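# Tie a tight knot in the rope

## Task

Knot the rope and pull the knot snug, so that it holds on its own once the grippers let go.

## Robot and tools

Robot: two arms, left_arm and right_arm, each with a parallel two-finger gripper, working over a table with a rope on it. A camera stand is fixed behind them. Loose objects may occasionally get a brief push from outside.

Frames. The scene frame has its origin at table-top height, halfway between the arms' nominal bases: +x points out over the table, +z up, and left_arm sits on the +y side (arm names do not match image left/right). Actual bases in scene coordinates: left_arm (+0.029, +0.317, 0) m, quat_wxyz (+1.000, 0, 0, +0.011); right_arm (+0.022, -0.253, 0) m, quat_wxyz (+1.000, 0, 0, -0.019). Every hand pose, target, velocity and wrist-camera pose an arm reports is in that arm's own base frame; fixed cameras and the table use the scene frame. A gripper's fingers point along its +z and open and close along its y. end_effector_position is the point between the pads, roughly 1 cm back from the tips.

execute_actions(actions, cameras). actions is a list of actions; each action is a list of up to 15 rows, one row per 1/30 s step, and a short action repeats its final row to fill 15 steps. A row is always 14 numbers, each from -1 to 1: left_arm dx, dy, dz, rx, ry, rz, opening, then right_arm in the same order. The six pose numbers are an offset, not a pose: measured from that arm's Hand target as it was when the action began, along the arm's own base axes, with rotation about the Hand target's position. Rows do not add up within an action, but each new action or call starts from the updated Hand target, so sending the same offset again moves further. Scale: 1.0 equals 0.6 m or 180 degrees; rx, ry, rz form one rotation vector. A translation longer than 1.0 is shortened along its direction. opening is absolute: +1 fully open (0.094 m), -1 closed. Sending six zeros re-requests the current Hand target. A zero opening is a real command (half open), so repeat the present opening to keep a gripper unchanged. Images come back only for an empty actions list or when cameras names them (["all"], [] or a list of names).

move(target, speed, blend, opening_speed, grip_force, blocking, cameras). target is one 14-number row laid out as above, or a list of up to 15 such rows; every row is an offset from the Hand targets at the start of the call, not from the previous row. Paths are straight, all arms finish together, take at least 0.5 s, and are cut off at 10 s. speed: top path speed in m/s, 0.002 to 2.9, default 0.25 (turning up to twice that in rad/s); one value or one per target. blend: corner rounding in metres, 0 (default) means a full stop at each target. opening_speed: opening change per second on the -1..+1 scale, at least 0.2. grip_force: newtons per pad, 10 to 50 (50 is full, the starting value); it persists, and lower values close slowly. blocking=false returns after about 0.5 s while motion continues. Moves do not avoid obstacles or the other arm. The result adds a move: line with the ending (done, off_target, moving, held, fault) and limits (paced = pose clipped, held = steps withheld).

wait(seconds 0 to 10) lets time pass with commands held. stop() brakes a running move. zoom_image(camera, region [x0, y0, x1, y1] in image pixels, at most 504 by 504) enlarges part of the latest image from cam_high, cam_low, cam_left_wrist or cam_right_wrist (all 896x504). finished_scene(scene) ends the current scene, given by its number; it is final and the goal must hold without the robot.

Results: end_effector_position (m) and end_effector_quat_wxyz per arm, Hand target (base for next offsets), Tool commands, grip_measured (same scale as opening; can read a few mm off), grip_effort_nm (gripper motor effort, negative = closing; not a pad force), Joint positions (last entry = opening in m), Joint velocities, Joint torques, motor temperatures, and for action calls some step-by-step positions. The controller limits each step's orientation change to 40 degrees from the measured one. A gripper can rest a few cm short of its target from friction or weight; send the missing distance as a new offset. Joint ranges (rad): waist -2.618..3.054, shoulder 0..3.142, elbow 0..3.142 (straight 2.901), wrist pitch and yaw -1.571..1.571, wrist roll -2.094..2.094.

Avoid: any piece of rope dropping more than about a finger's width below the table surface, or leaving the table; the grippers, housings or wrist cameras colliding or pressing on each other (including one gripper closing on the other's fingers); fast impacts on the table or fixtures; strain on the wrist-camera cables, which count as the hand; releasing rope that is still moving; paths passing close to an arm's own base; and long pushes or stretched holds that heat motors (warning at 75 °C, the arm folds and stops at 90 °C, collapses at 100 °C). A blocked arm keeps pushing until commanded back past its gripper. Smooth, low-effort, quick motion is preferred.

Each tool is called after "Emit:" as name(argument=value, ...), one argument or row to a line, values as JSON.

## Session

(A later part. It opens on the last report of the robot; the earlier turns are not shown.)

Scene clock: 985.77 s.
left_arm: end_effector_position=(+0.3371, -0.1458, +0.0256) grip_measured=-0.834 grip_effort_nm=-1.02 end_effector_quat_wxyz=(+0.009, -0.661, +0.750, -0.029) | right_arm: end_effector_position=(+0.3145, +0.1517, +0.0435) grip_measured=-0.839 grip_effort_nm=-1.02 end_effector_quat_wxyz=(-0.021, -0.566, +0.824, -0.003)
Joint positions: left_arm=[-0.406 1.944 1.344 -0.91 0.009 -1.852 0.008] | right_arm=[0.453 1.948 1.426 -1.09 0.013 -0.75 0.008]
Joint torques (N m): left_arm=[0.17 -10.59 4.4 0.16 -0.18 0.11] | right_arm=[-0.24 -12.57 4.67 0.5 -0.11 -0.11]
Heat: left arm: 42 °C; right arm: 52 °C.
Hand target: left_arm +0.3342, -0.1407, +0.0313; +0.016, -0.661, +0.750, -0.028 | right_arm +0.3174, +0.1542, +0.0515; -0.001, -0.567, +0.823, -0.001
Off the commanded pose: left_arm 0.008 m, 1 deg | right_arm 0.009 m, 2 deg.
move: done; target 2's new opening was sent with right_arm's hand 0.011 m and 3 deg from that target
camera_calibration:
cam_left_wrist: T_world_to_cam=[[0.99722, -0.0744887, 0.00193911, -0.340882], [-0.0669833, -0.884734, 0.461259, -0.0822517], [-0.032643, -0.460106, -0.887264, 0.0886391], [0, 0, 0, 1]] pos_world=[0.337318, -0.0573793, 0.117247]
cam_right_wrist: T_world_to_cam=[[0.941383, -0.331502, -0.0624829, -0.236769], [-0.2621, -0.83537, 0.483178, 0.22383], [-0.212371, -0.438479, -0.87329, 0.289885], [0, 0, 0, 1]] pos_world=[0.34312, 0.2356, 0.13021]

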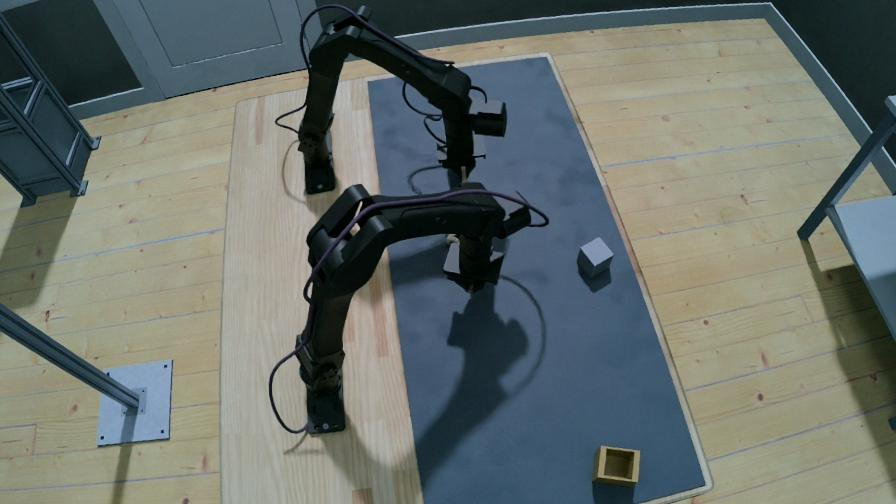

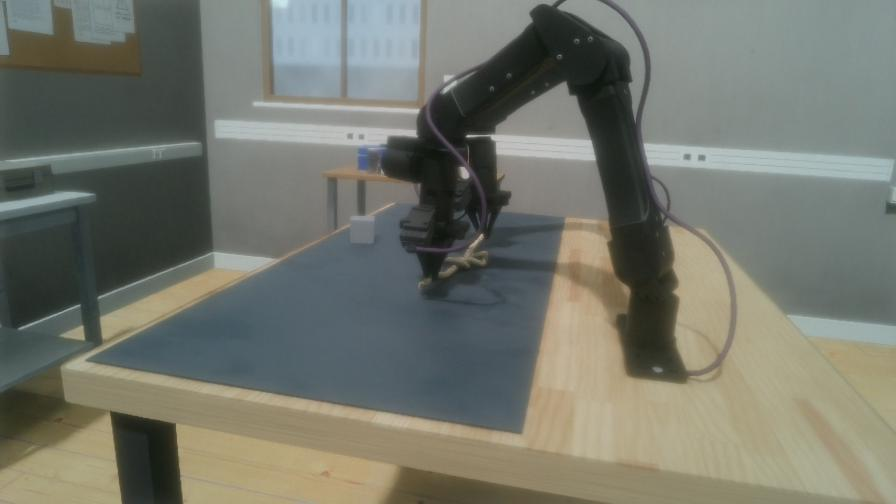

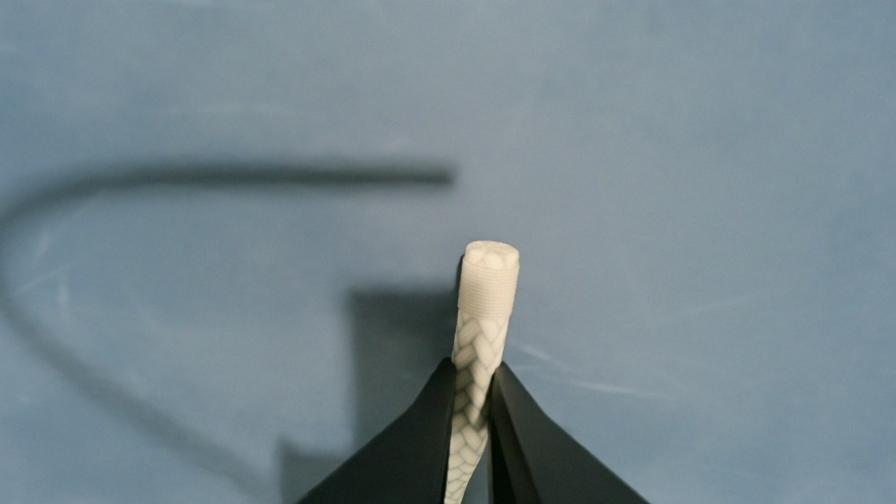

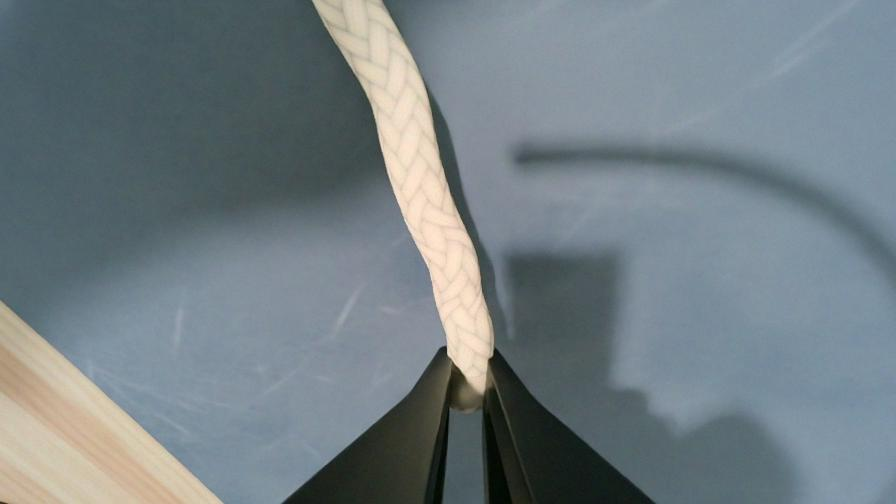

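Emit:
move(
  target=[
    [0,0.1,0,0,0,0,-0.97,0,-0.07,0,0,0,0,-0.97],
  ],
  speed=0.03,
  cameras=["all"],
)

Scene clock: 993.87 s.
left_arm: end_effector_position=(+0.3350, -0.0842, +0.0262) grip_measured=-0.834 grip_effort_nm=-1.02 end_effector_quat_wxyz=(+0.007, -0.661, +0.750, -0.025) | right_arm: end_effector_position=(+0.3145, +0.1110, +0.0442) grip_measured=-0.839 grip_effort_nm=-1.02 end_effector_quat_wxyz=(-0.020, -0.567, +0.824, -0.001)
Joint positions: left_arm=[-0.241 1.876 1.254 -0.9 0.016 -1.685 0.008] | right_arm=[0.343 1.888 1.347 -1.067 0.013 -0.862 0.008]
Joint torques (N m): left_arm=[0.28 -9.94 4.38 0.28 -0.13 0.05] | right_arm=[-0.53 -11.9 4.6 0.5 -0.11 -0.06]
Heat: left arm: 43 °C; right arm: 52 °C.
Hand target: left_arm +0.3341, -0.0806, +0.0312; +0.015, -0.661, +0.750, -0.028 | right_arm +0.3173, +0.1122, +0.0513; -0.001, -0.568, +0.823, -0.001
Off the commanded pose: left_arm 0.006 m, 1 deg | right_arm 0.008 m, 2 deg.
move: done
camera_calibration:
cam_left_wrist: T_world_to_cam=[[0.997138, -0.0752934, -0.00680984, -0.334097], [-0.0638761, -0.887253, 0.456838, -0.029309], [-0.0404389, -0.455096, -0.889524, 0.120553], [0, 0, 0, 1]] pos_world=[0.336144, 0.00370355, 0.118349]
cam_right_wrist: T_world_to_cam=[[0.942099, -0.329104, -0.064345, -0.250671], [-0.260089, -0.838242, 0.479274, 0.189454], [-0.211668, -0.434788, -0.875303, 0.272066], [0, 0, 0, 1]] pos_world=[0.34302, 0.194602, 0.13121]

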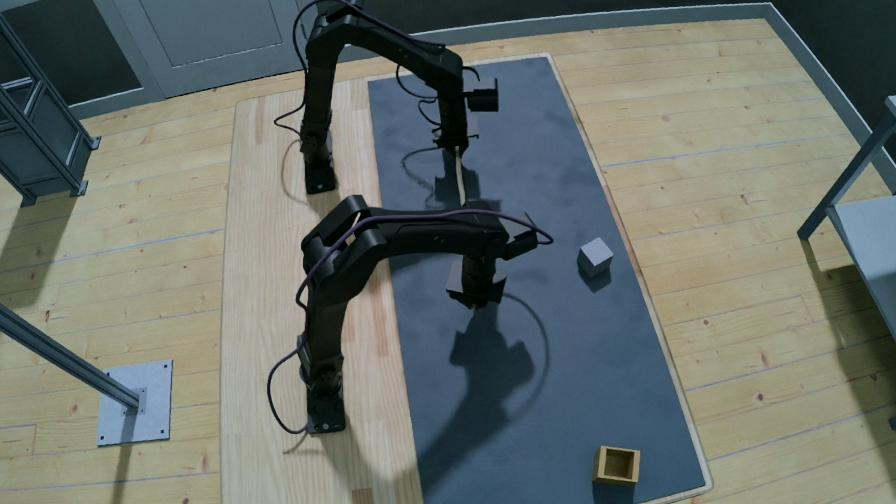

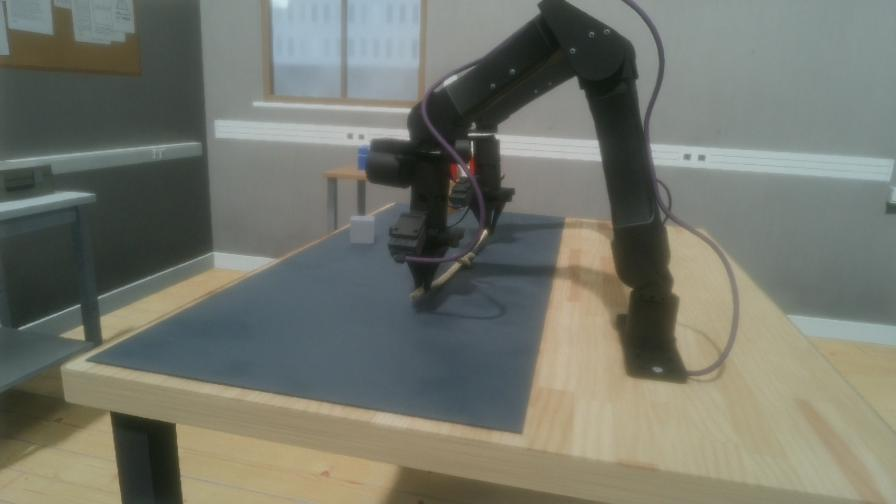

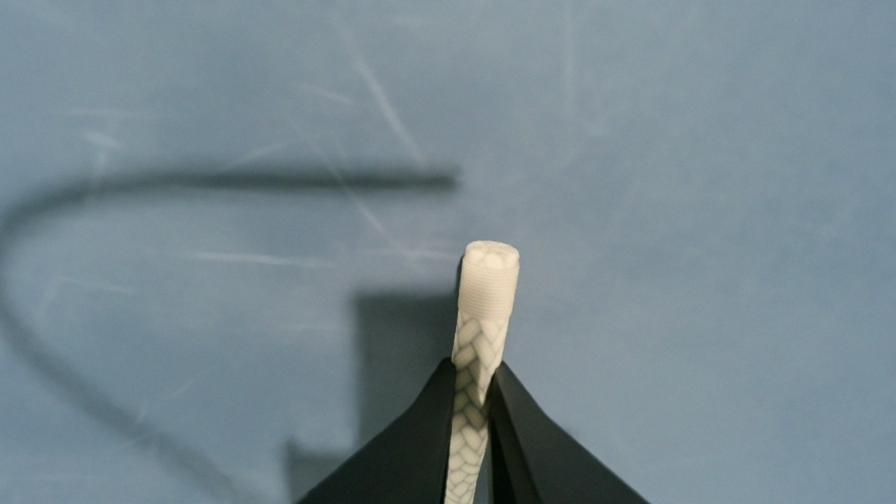

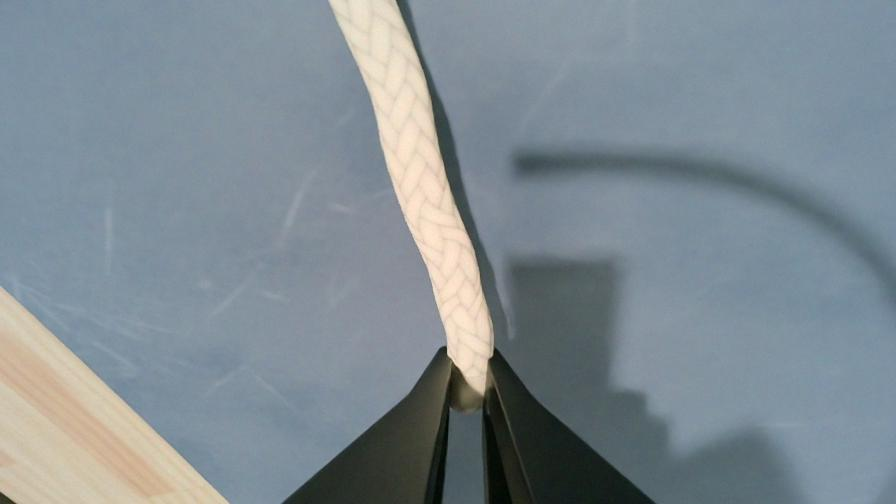

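Emit:
move(
  target=[
    [0,0.05,0.0,0,0,0,-0.98,0,-0.04,-0.015,0,0,0,-0.98],
  ],
  speed=0.02,
  cameras=["all"],
)

Emit:
zoom_image(
  camera="cam_low",
  region=[380, 200, 540, 320],
)

Scene clock: 1004.17 s.
left_arm: end_effector_position=(+0.3344, -0.0661, +0.0270) grip_measured=-0.834 grip_effort_nm=-1.02 end_effector_quat_wxyz=(-0.008, -0.656, +0.754, -0.040) | right_arm: end_effector_position=(+0.3170, +0.0981, +0.0359) grip_measured=-0.839 grip_effort_nm=-1.02 end_effector_quat_wxyz=(-0.004, -0.571, +0.821, +0.013)
Joint positions: left_arm=[-0.164 1.856 1.23 -0.893 0.064 -1.597 0.008] | right_arm=[0.285 1.872 1.29 -1.005 -0.022 -0.931 0.008]
Joint torques (N m): left_arm=[1.33 -9.72 4.33 0.23 -0.55 0.06] | right_arm=[-1.35 -11.67 4.34 0.36 0.23 -0.09]
Heat: left arm: 44 °C; right arm: 50 °C.
Hand target: left_arm +0.3341, -0.0506, +0.0312; +0.015, -0.661, +0.750, -0.028 | right_arm +0.3174, +0.0882, +0.0424; -0.001, -0.568, +0.823, -0.001
Off the commanded pose: left_arm 0.016 m, 3 deg | right_arm 0.012 m, 2 deg.
move: off_target (left_arm, right_arm)
camera_calibration:
cam_left_wrist: T_world_to_cam=[[0.995992, -0.0892571, -0.00580518, -0.332637], [-0.0746672, -0.865411, 0.495467, -0.0095679], [-0.0492479, -0.493048, -0.868607, 0.129409], [0, 0, 0, 1]] pos_world=[0.336963, 0.0258345, 0.115215]
cam_right_wrist: T_world_to_cam=[[0.946014, -0.316797, -0.0685334, -0.260122], [-0.256109, -0.86019, 0.441001, 0.185503], [-0.19866, -0.399641, -0.894886, 0.252912], [0, 0, 0, 1]] pos_world=[0.343831, 0.178236, 0.126694]

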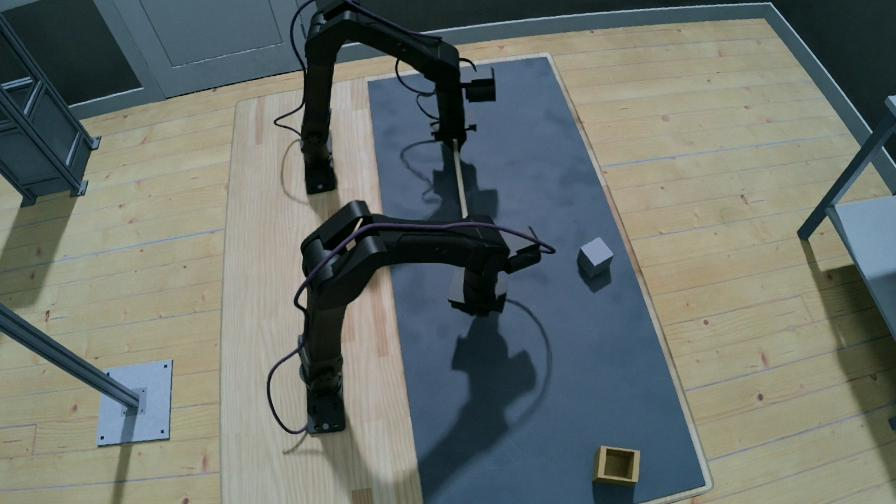

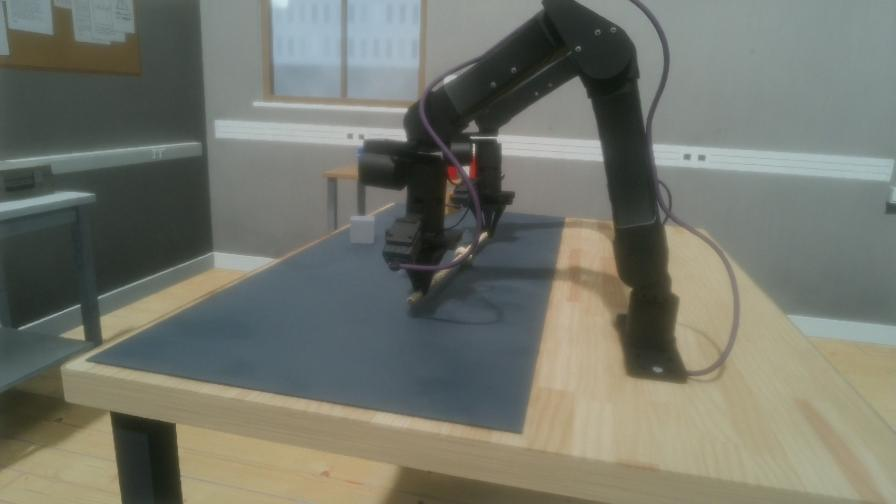

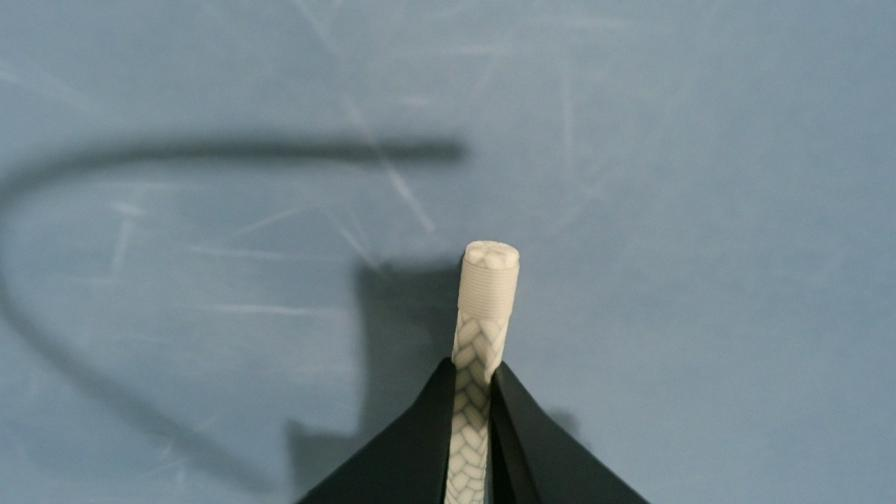

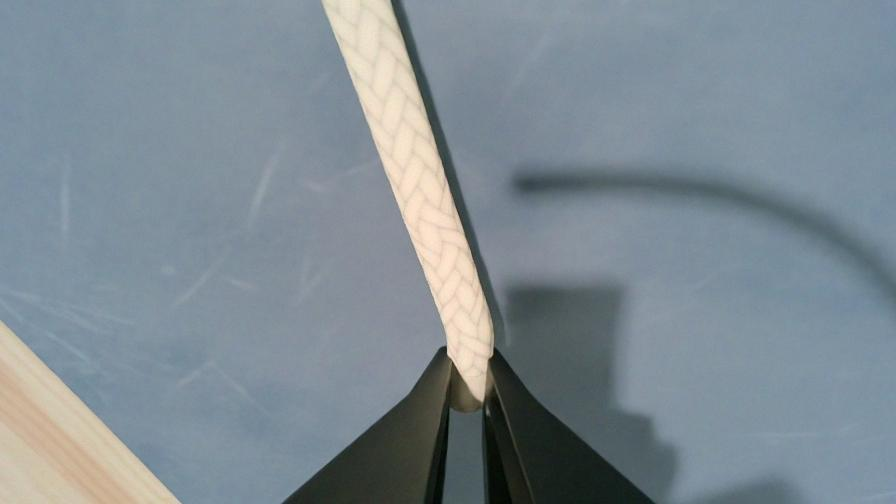

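Scaled by 3.150 from the camera's 896x504 image, which has a finer 1280x720 frame.

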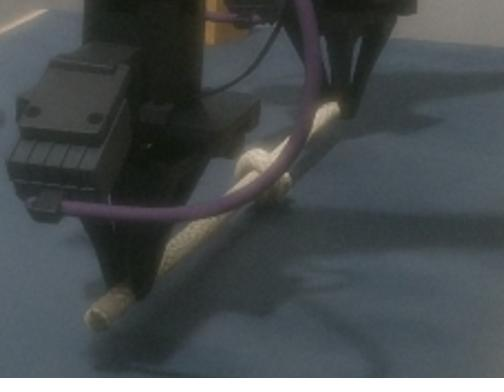

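Emit:
move(
  target=[
    [0,0.05,-0.01,0,0,0,-0.98,0,-0.05,-0.015,0,0,0,-0.98],
  ],
  speed=0.02,
  cameras=["all"],
)

Emit:
zoom_image(
  camera="cam_low",
  region=[380, 200, 540, 320],
)

Scene clock: 1020.97 s.
left_arm: end_effector_position=(+0.3320, -0.0616, +0.0237) grip_measured=-0.834 grip_effort_nm=-1.02 end_effector_quat_wxyz=(-0.044, -0.645, +0.760, -0.073) | right_arm: end_effector_position=(+0.3202, +0.0928, +0.0302) grip_measured=-0.839 grip_effort_nm=-1.02 end_effector_quat_wxyz=(+0.028, -0.581, +0.812, +0.048)
Joint positions: left_arm=[-0.098 1.855 1.206 -0.877 0.166 -1.51 0.008] | right_arm=[0.219 1.857 1.242 -0.942 -0.11 -1.021 0.008]
Joint torques (N m): left_arm=[3.1 -9.74 4.26 0.23 -1.52 0.07] | right_arm=[-3.19 -11.26 3.99 0.17 1.07 -0.04]
Heat: left arm: 42 °C; right arm: 48 °C.
Hand target: left_arm +0.3342, -0.0206, +0.0253; +0.015, -0.661, +0.750, -0.028 | right_arm +0.3174, +0.0583, +0.0335; +0.000, -0.568, +0.823, -0.001
Off the commanded pose: left_arm 0.041 m, 9 deg | right_arm 0.035 m, 7 deg.
move: off_target (left_arm, right_arm)
camera_calibration:
cam_left_wrist: T_world_to_cam=[[0.99331, -0.115343, -0.00557759, -0.330576], [-0.0909486, -0.811166, 0.577701, 0.00244199], [-0.0711582, -0.573329, -0.816229, 0.12971], [0, 0, 0, 1]] pos_world=[0.337817, 0.0382178, 0.102619]
cam_right_wrist: T_world_to_cam=[[0.954242, -0.286879, -0.0844015, -0.27017], [-0.240341, -0.903698, 0.354354, 0.185807], [-0.17793, -0.317854, -0.931295, 0.233137], [0, 0, 0, 1]] pos_world=[0.343947, 0.164511, 0.128475]

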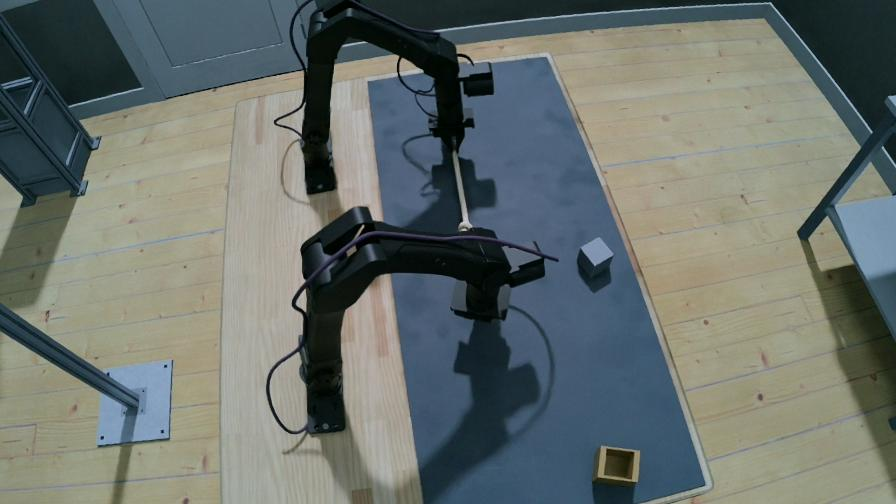

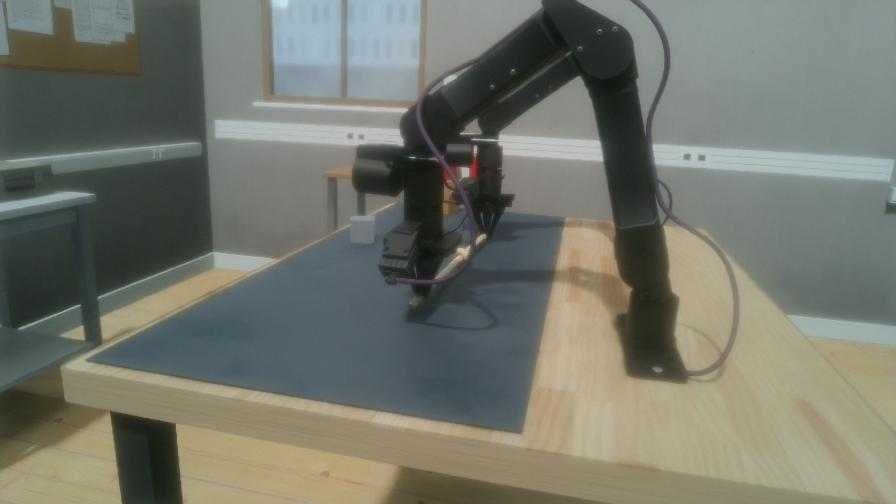

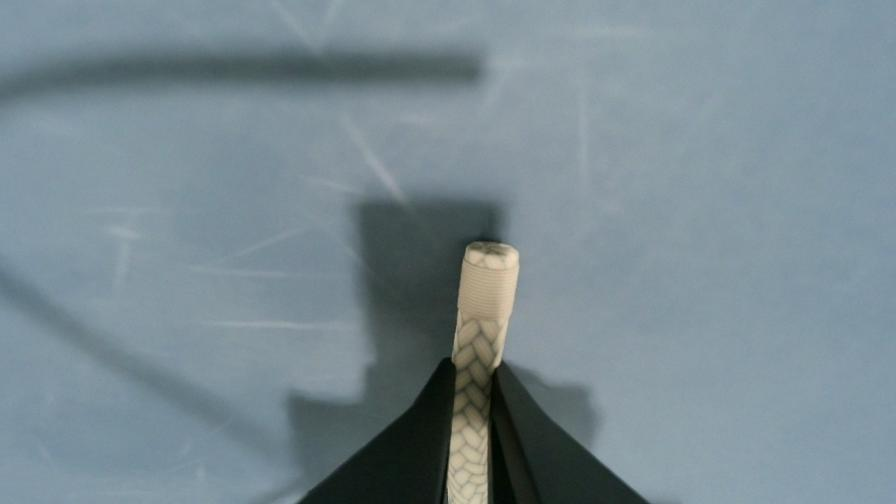

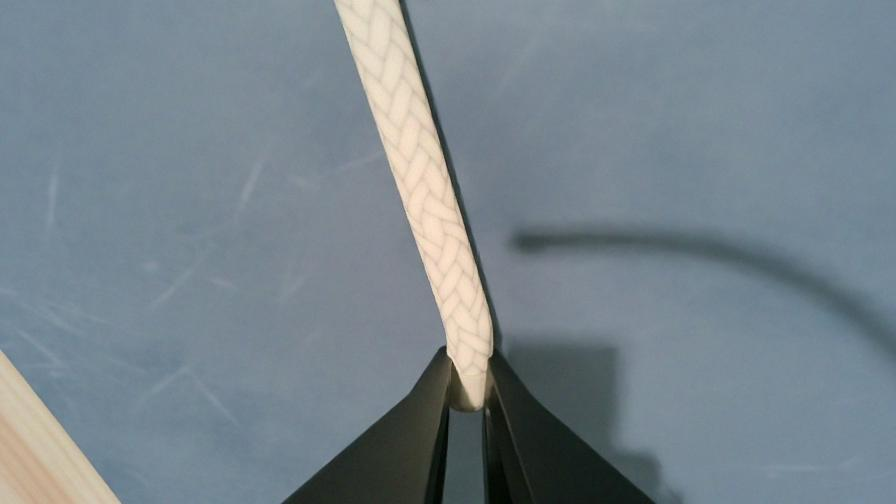

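Scaled by 3.150 from the camera's 896x504 image, which has a finer 1280x720 frame.

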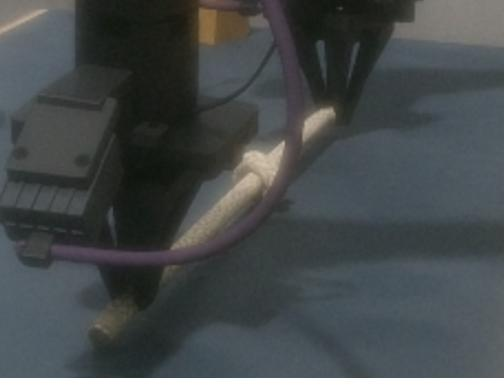

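Emit:
move(
  target=[
    [0,-0.075,-0.015,0,0,0,-0.98,0,0.065,-0.03,0,0,0,-0.98],
    [0,-0.075,-0.015,0,0,0,-0.4,0,0.065,-0.03,0,0,0,-0.4],
    [0,-0.075,0.18,0,0,0,-0.4,0,0.065,0.18,0,0,0,-0.4],
  ],
  speed=[0.05,0.05,0.15],
  opening_speed=0.6,
  cameras=["all"],
)

Emit:
zoom_image(
  camera="cam_low",
  region=[380, 200, 540, 320],
)

Scene clock: 1033.00 s.
left_arm: end_effector_position=(+0.3353, -0.0682, +0.1236) grip_measured=-0.402 grip_effort_nm=0.09 end_effector_quat_wxyz=(+0.005, -0.659, +0.751, -0.030) | right_arm: end_effector_position=(+0.3174, +0.0954, +0.1302) grip_measured=-0.401 grip_effort_nm=0.08 end_effector_quat_wxyz=(-0.012, -0.568, +0.823, +0.001)
Joint positions: left_arm=[-0.189 1.787 1.536 -1.266 0.028 -1.63 0.028] | right_arm=[0.292 1.821 1.605 -1.378 0.006 -0.916 0.028]
Joint torques (N m): left_arm=[-0.27 -8.57 7.04 -0.03 -0.22 -0.08] | right_arm=[0.27 -10.47 7.71 0.22 -0.06 0.03]
Heat: left arm: 41 °C; right arm: 47 °C.
Hand target: left_arm +0.3341, -0.0657, +0.1333; +0.015, -0.661, +0.750, -0.028 | right_arm +0.3174, +0.0972, +0.1414; -0.001, -0.568, +0.823, -0.001
Off the commanded pose: left_arm 0.010 m, 1 deg | right_arm 0.011 m, 1 deg.
move: off_target (right_arm)
camera_calibration:
cam_left_wrist: T_world_to_cam=[[0.996845, -0.0793491, -0.00199527, -0.3332], [-0.0692761, -0.88202, 0.466092, -0.0585469], [-0.0387439, -0.464483, -0.884734, 0.212741], [0, 0, 0, 1]] pos_world=[0.336335, 0.0207358, 0.214842]
cam_right_wrist: T_world_to_cam=[[0.943952, -0.324969, -0.0578752, -0.254784], [-0.262308, -0.844948, 0.466109, 0.139005], [-0.200373, -0.424804, -0.882832, 0.3377], [0, 0, 0, 1]] pos_world=[0.344632, 0.178111, 0.218595]

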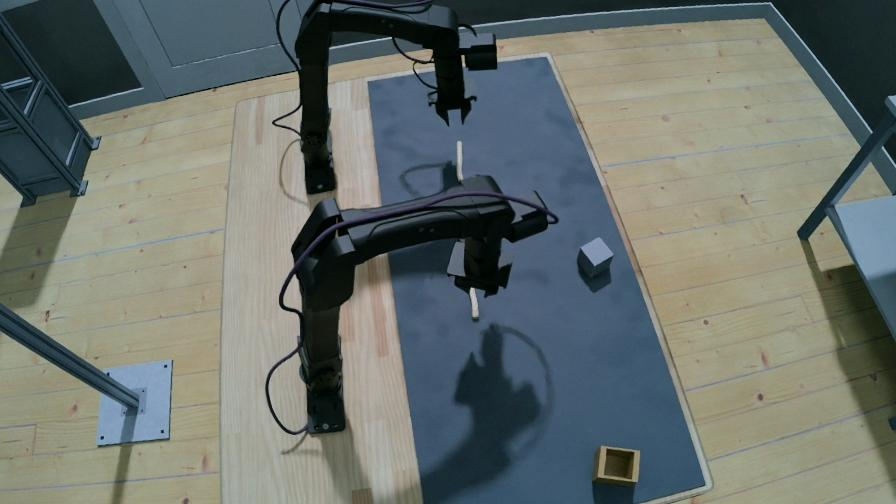

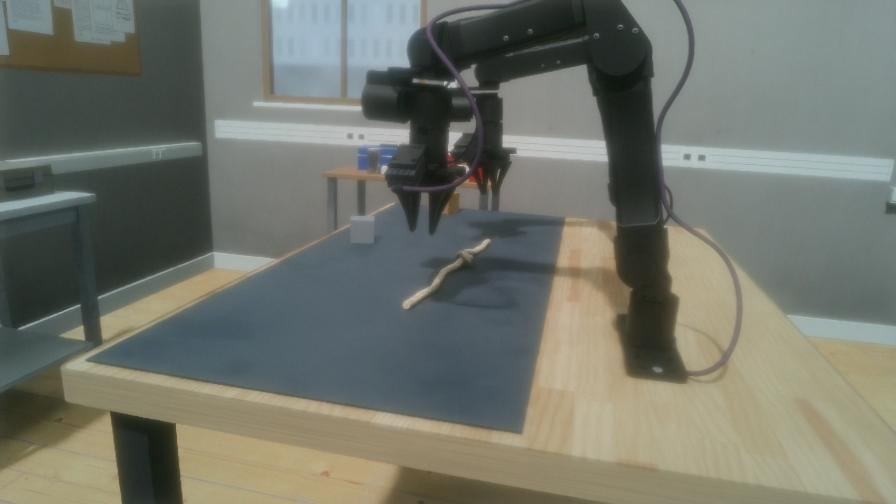

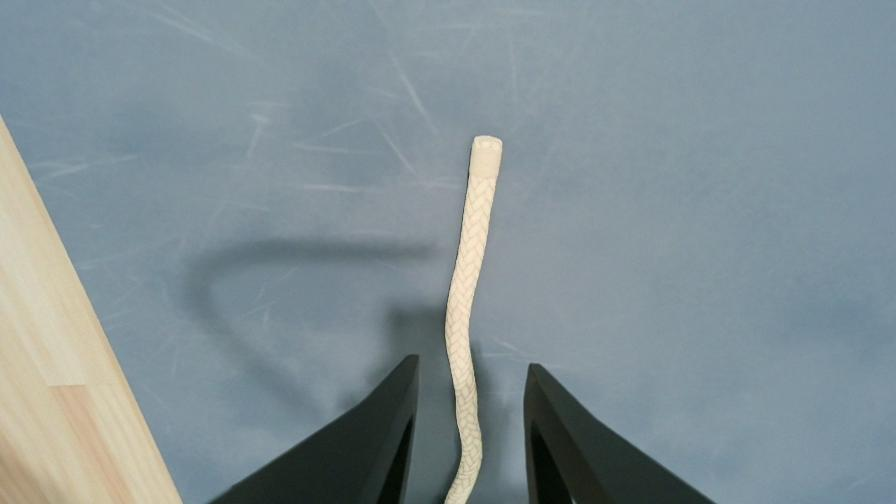

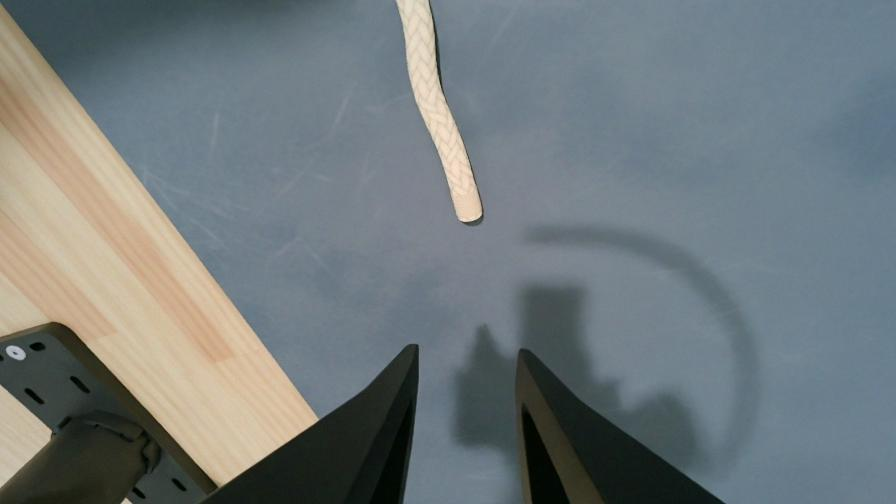

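Scaled by 3.150 from the camera's 896x504 image, which has a finer 1280x720 frame.

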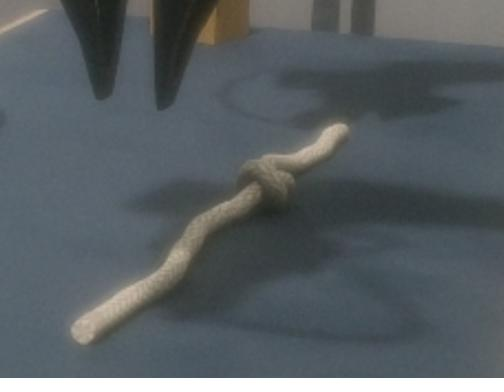

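Tight knot tied.

Emit:
finished_scene(
  scene=2,
)

The scene is finished: the task was done.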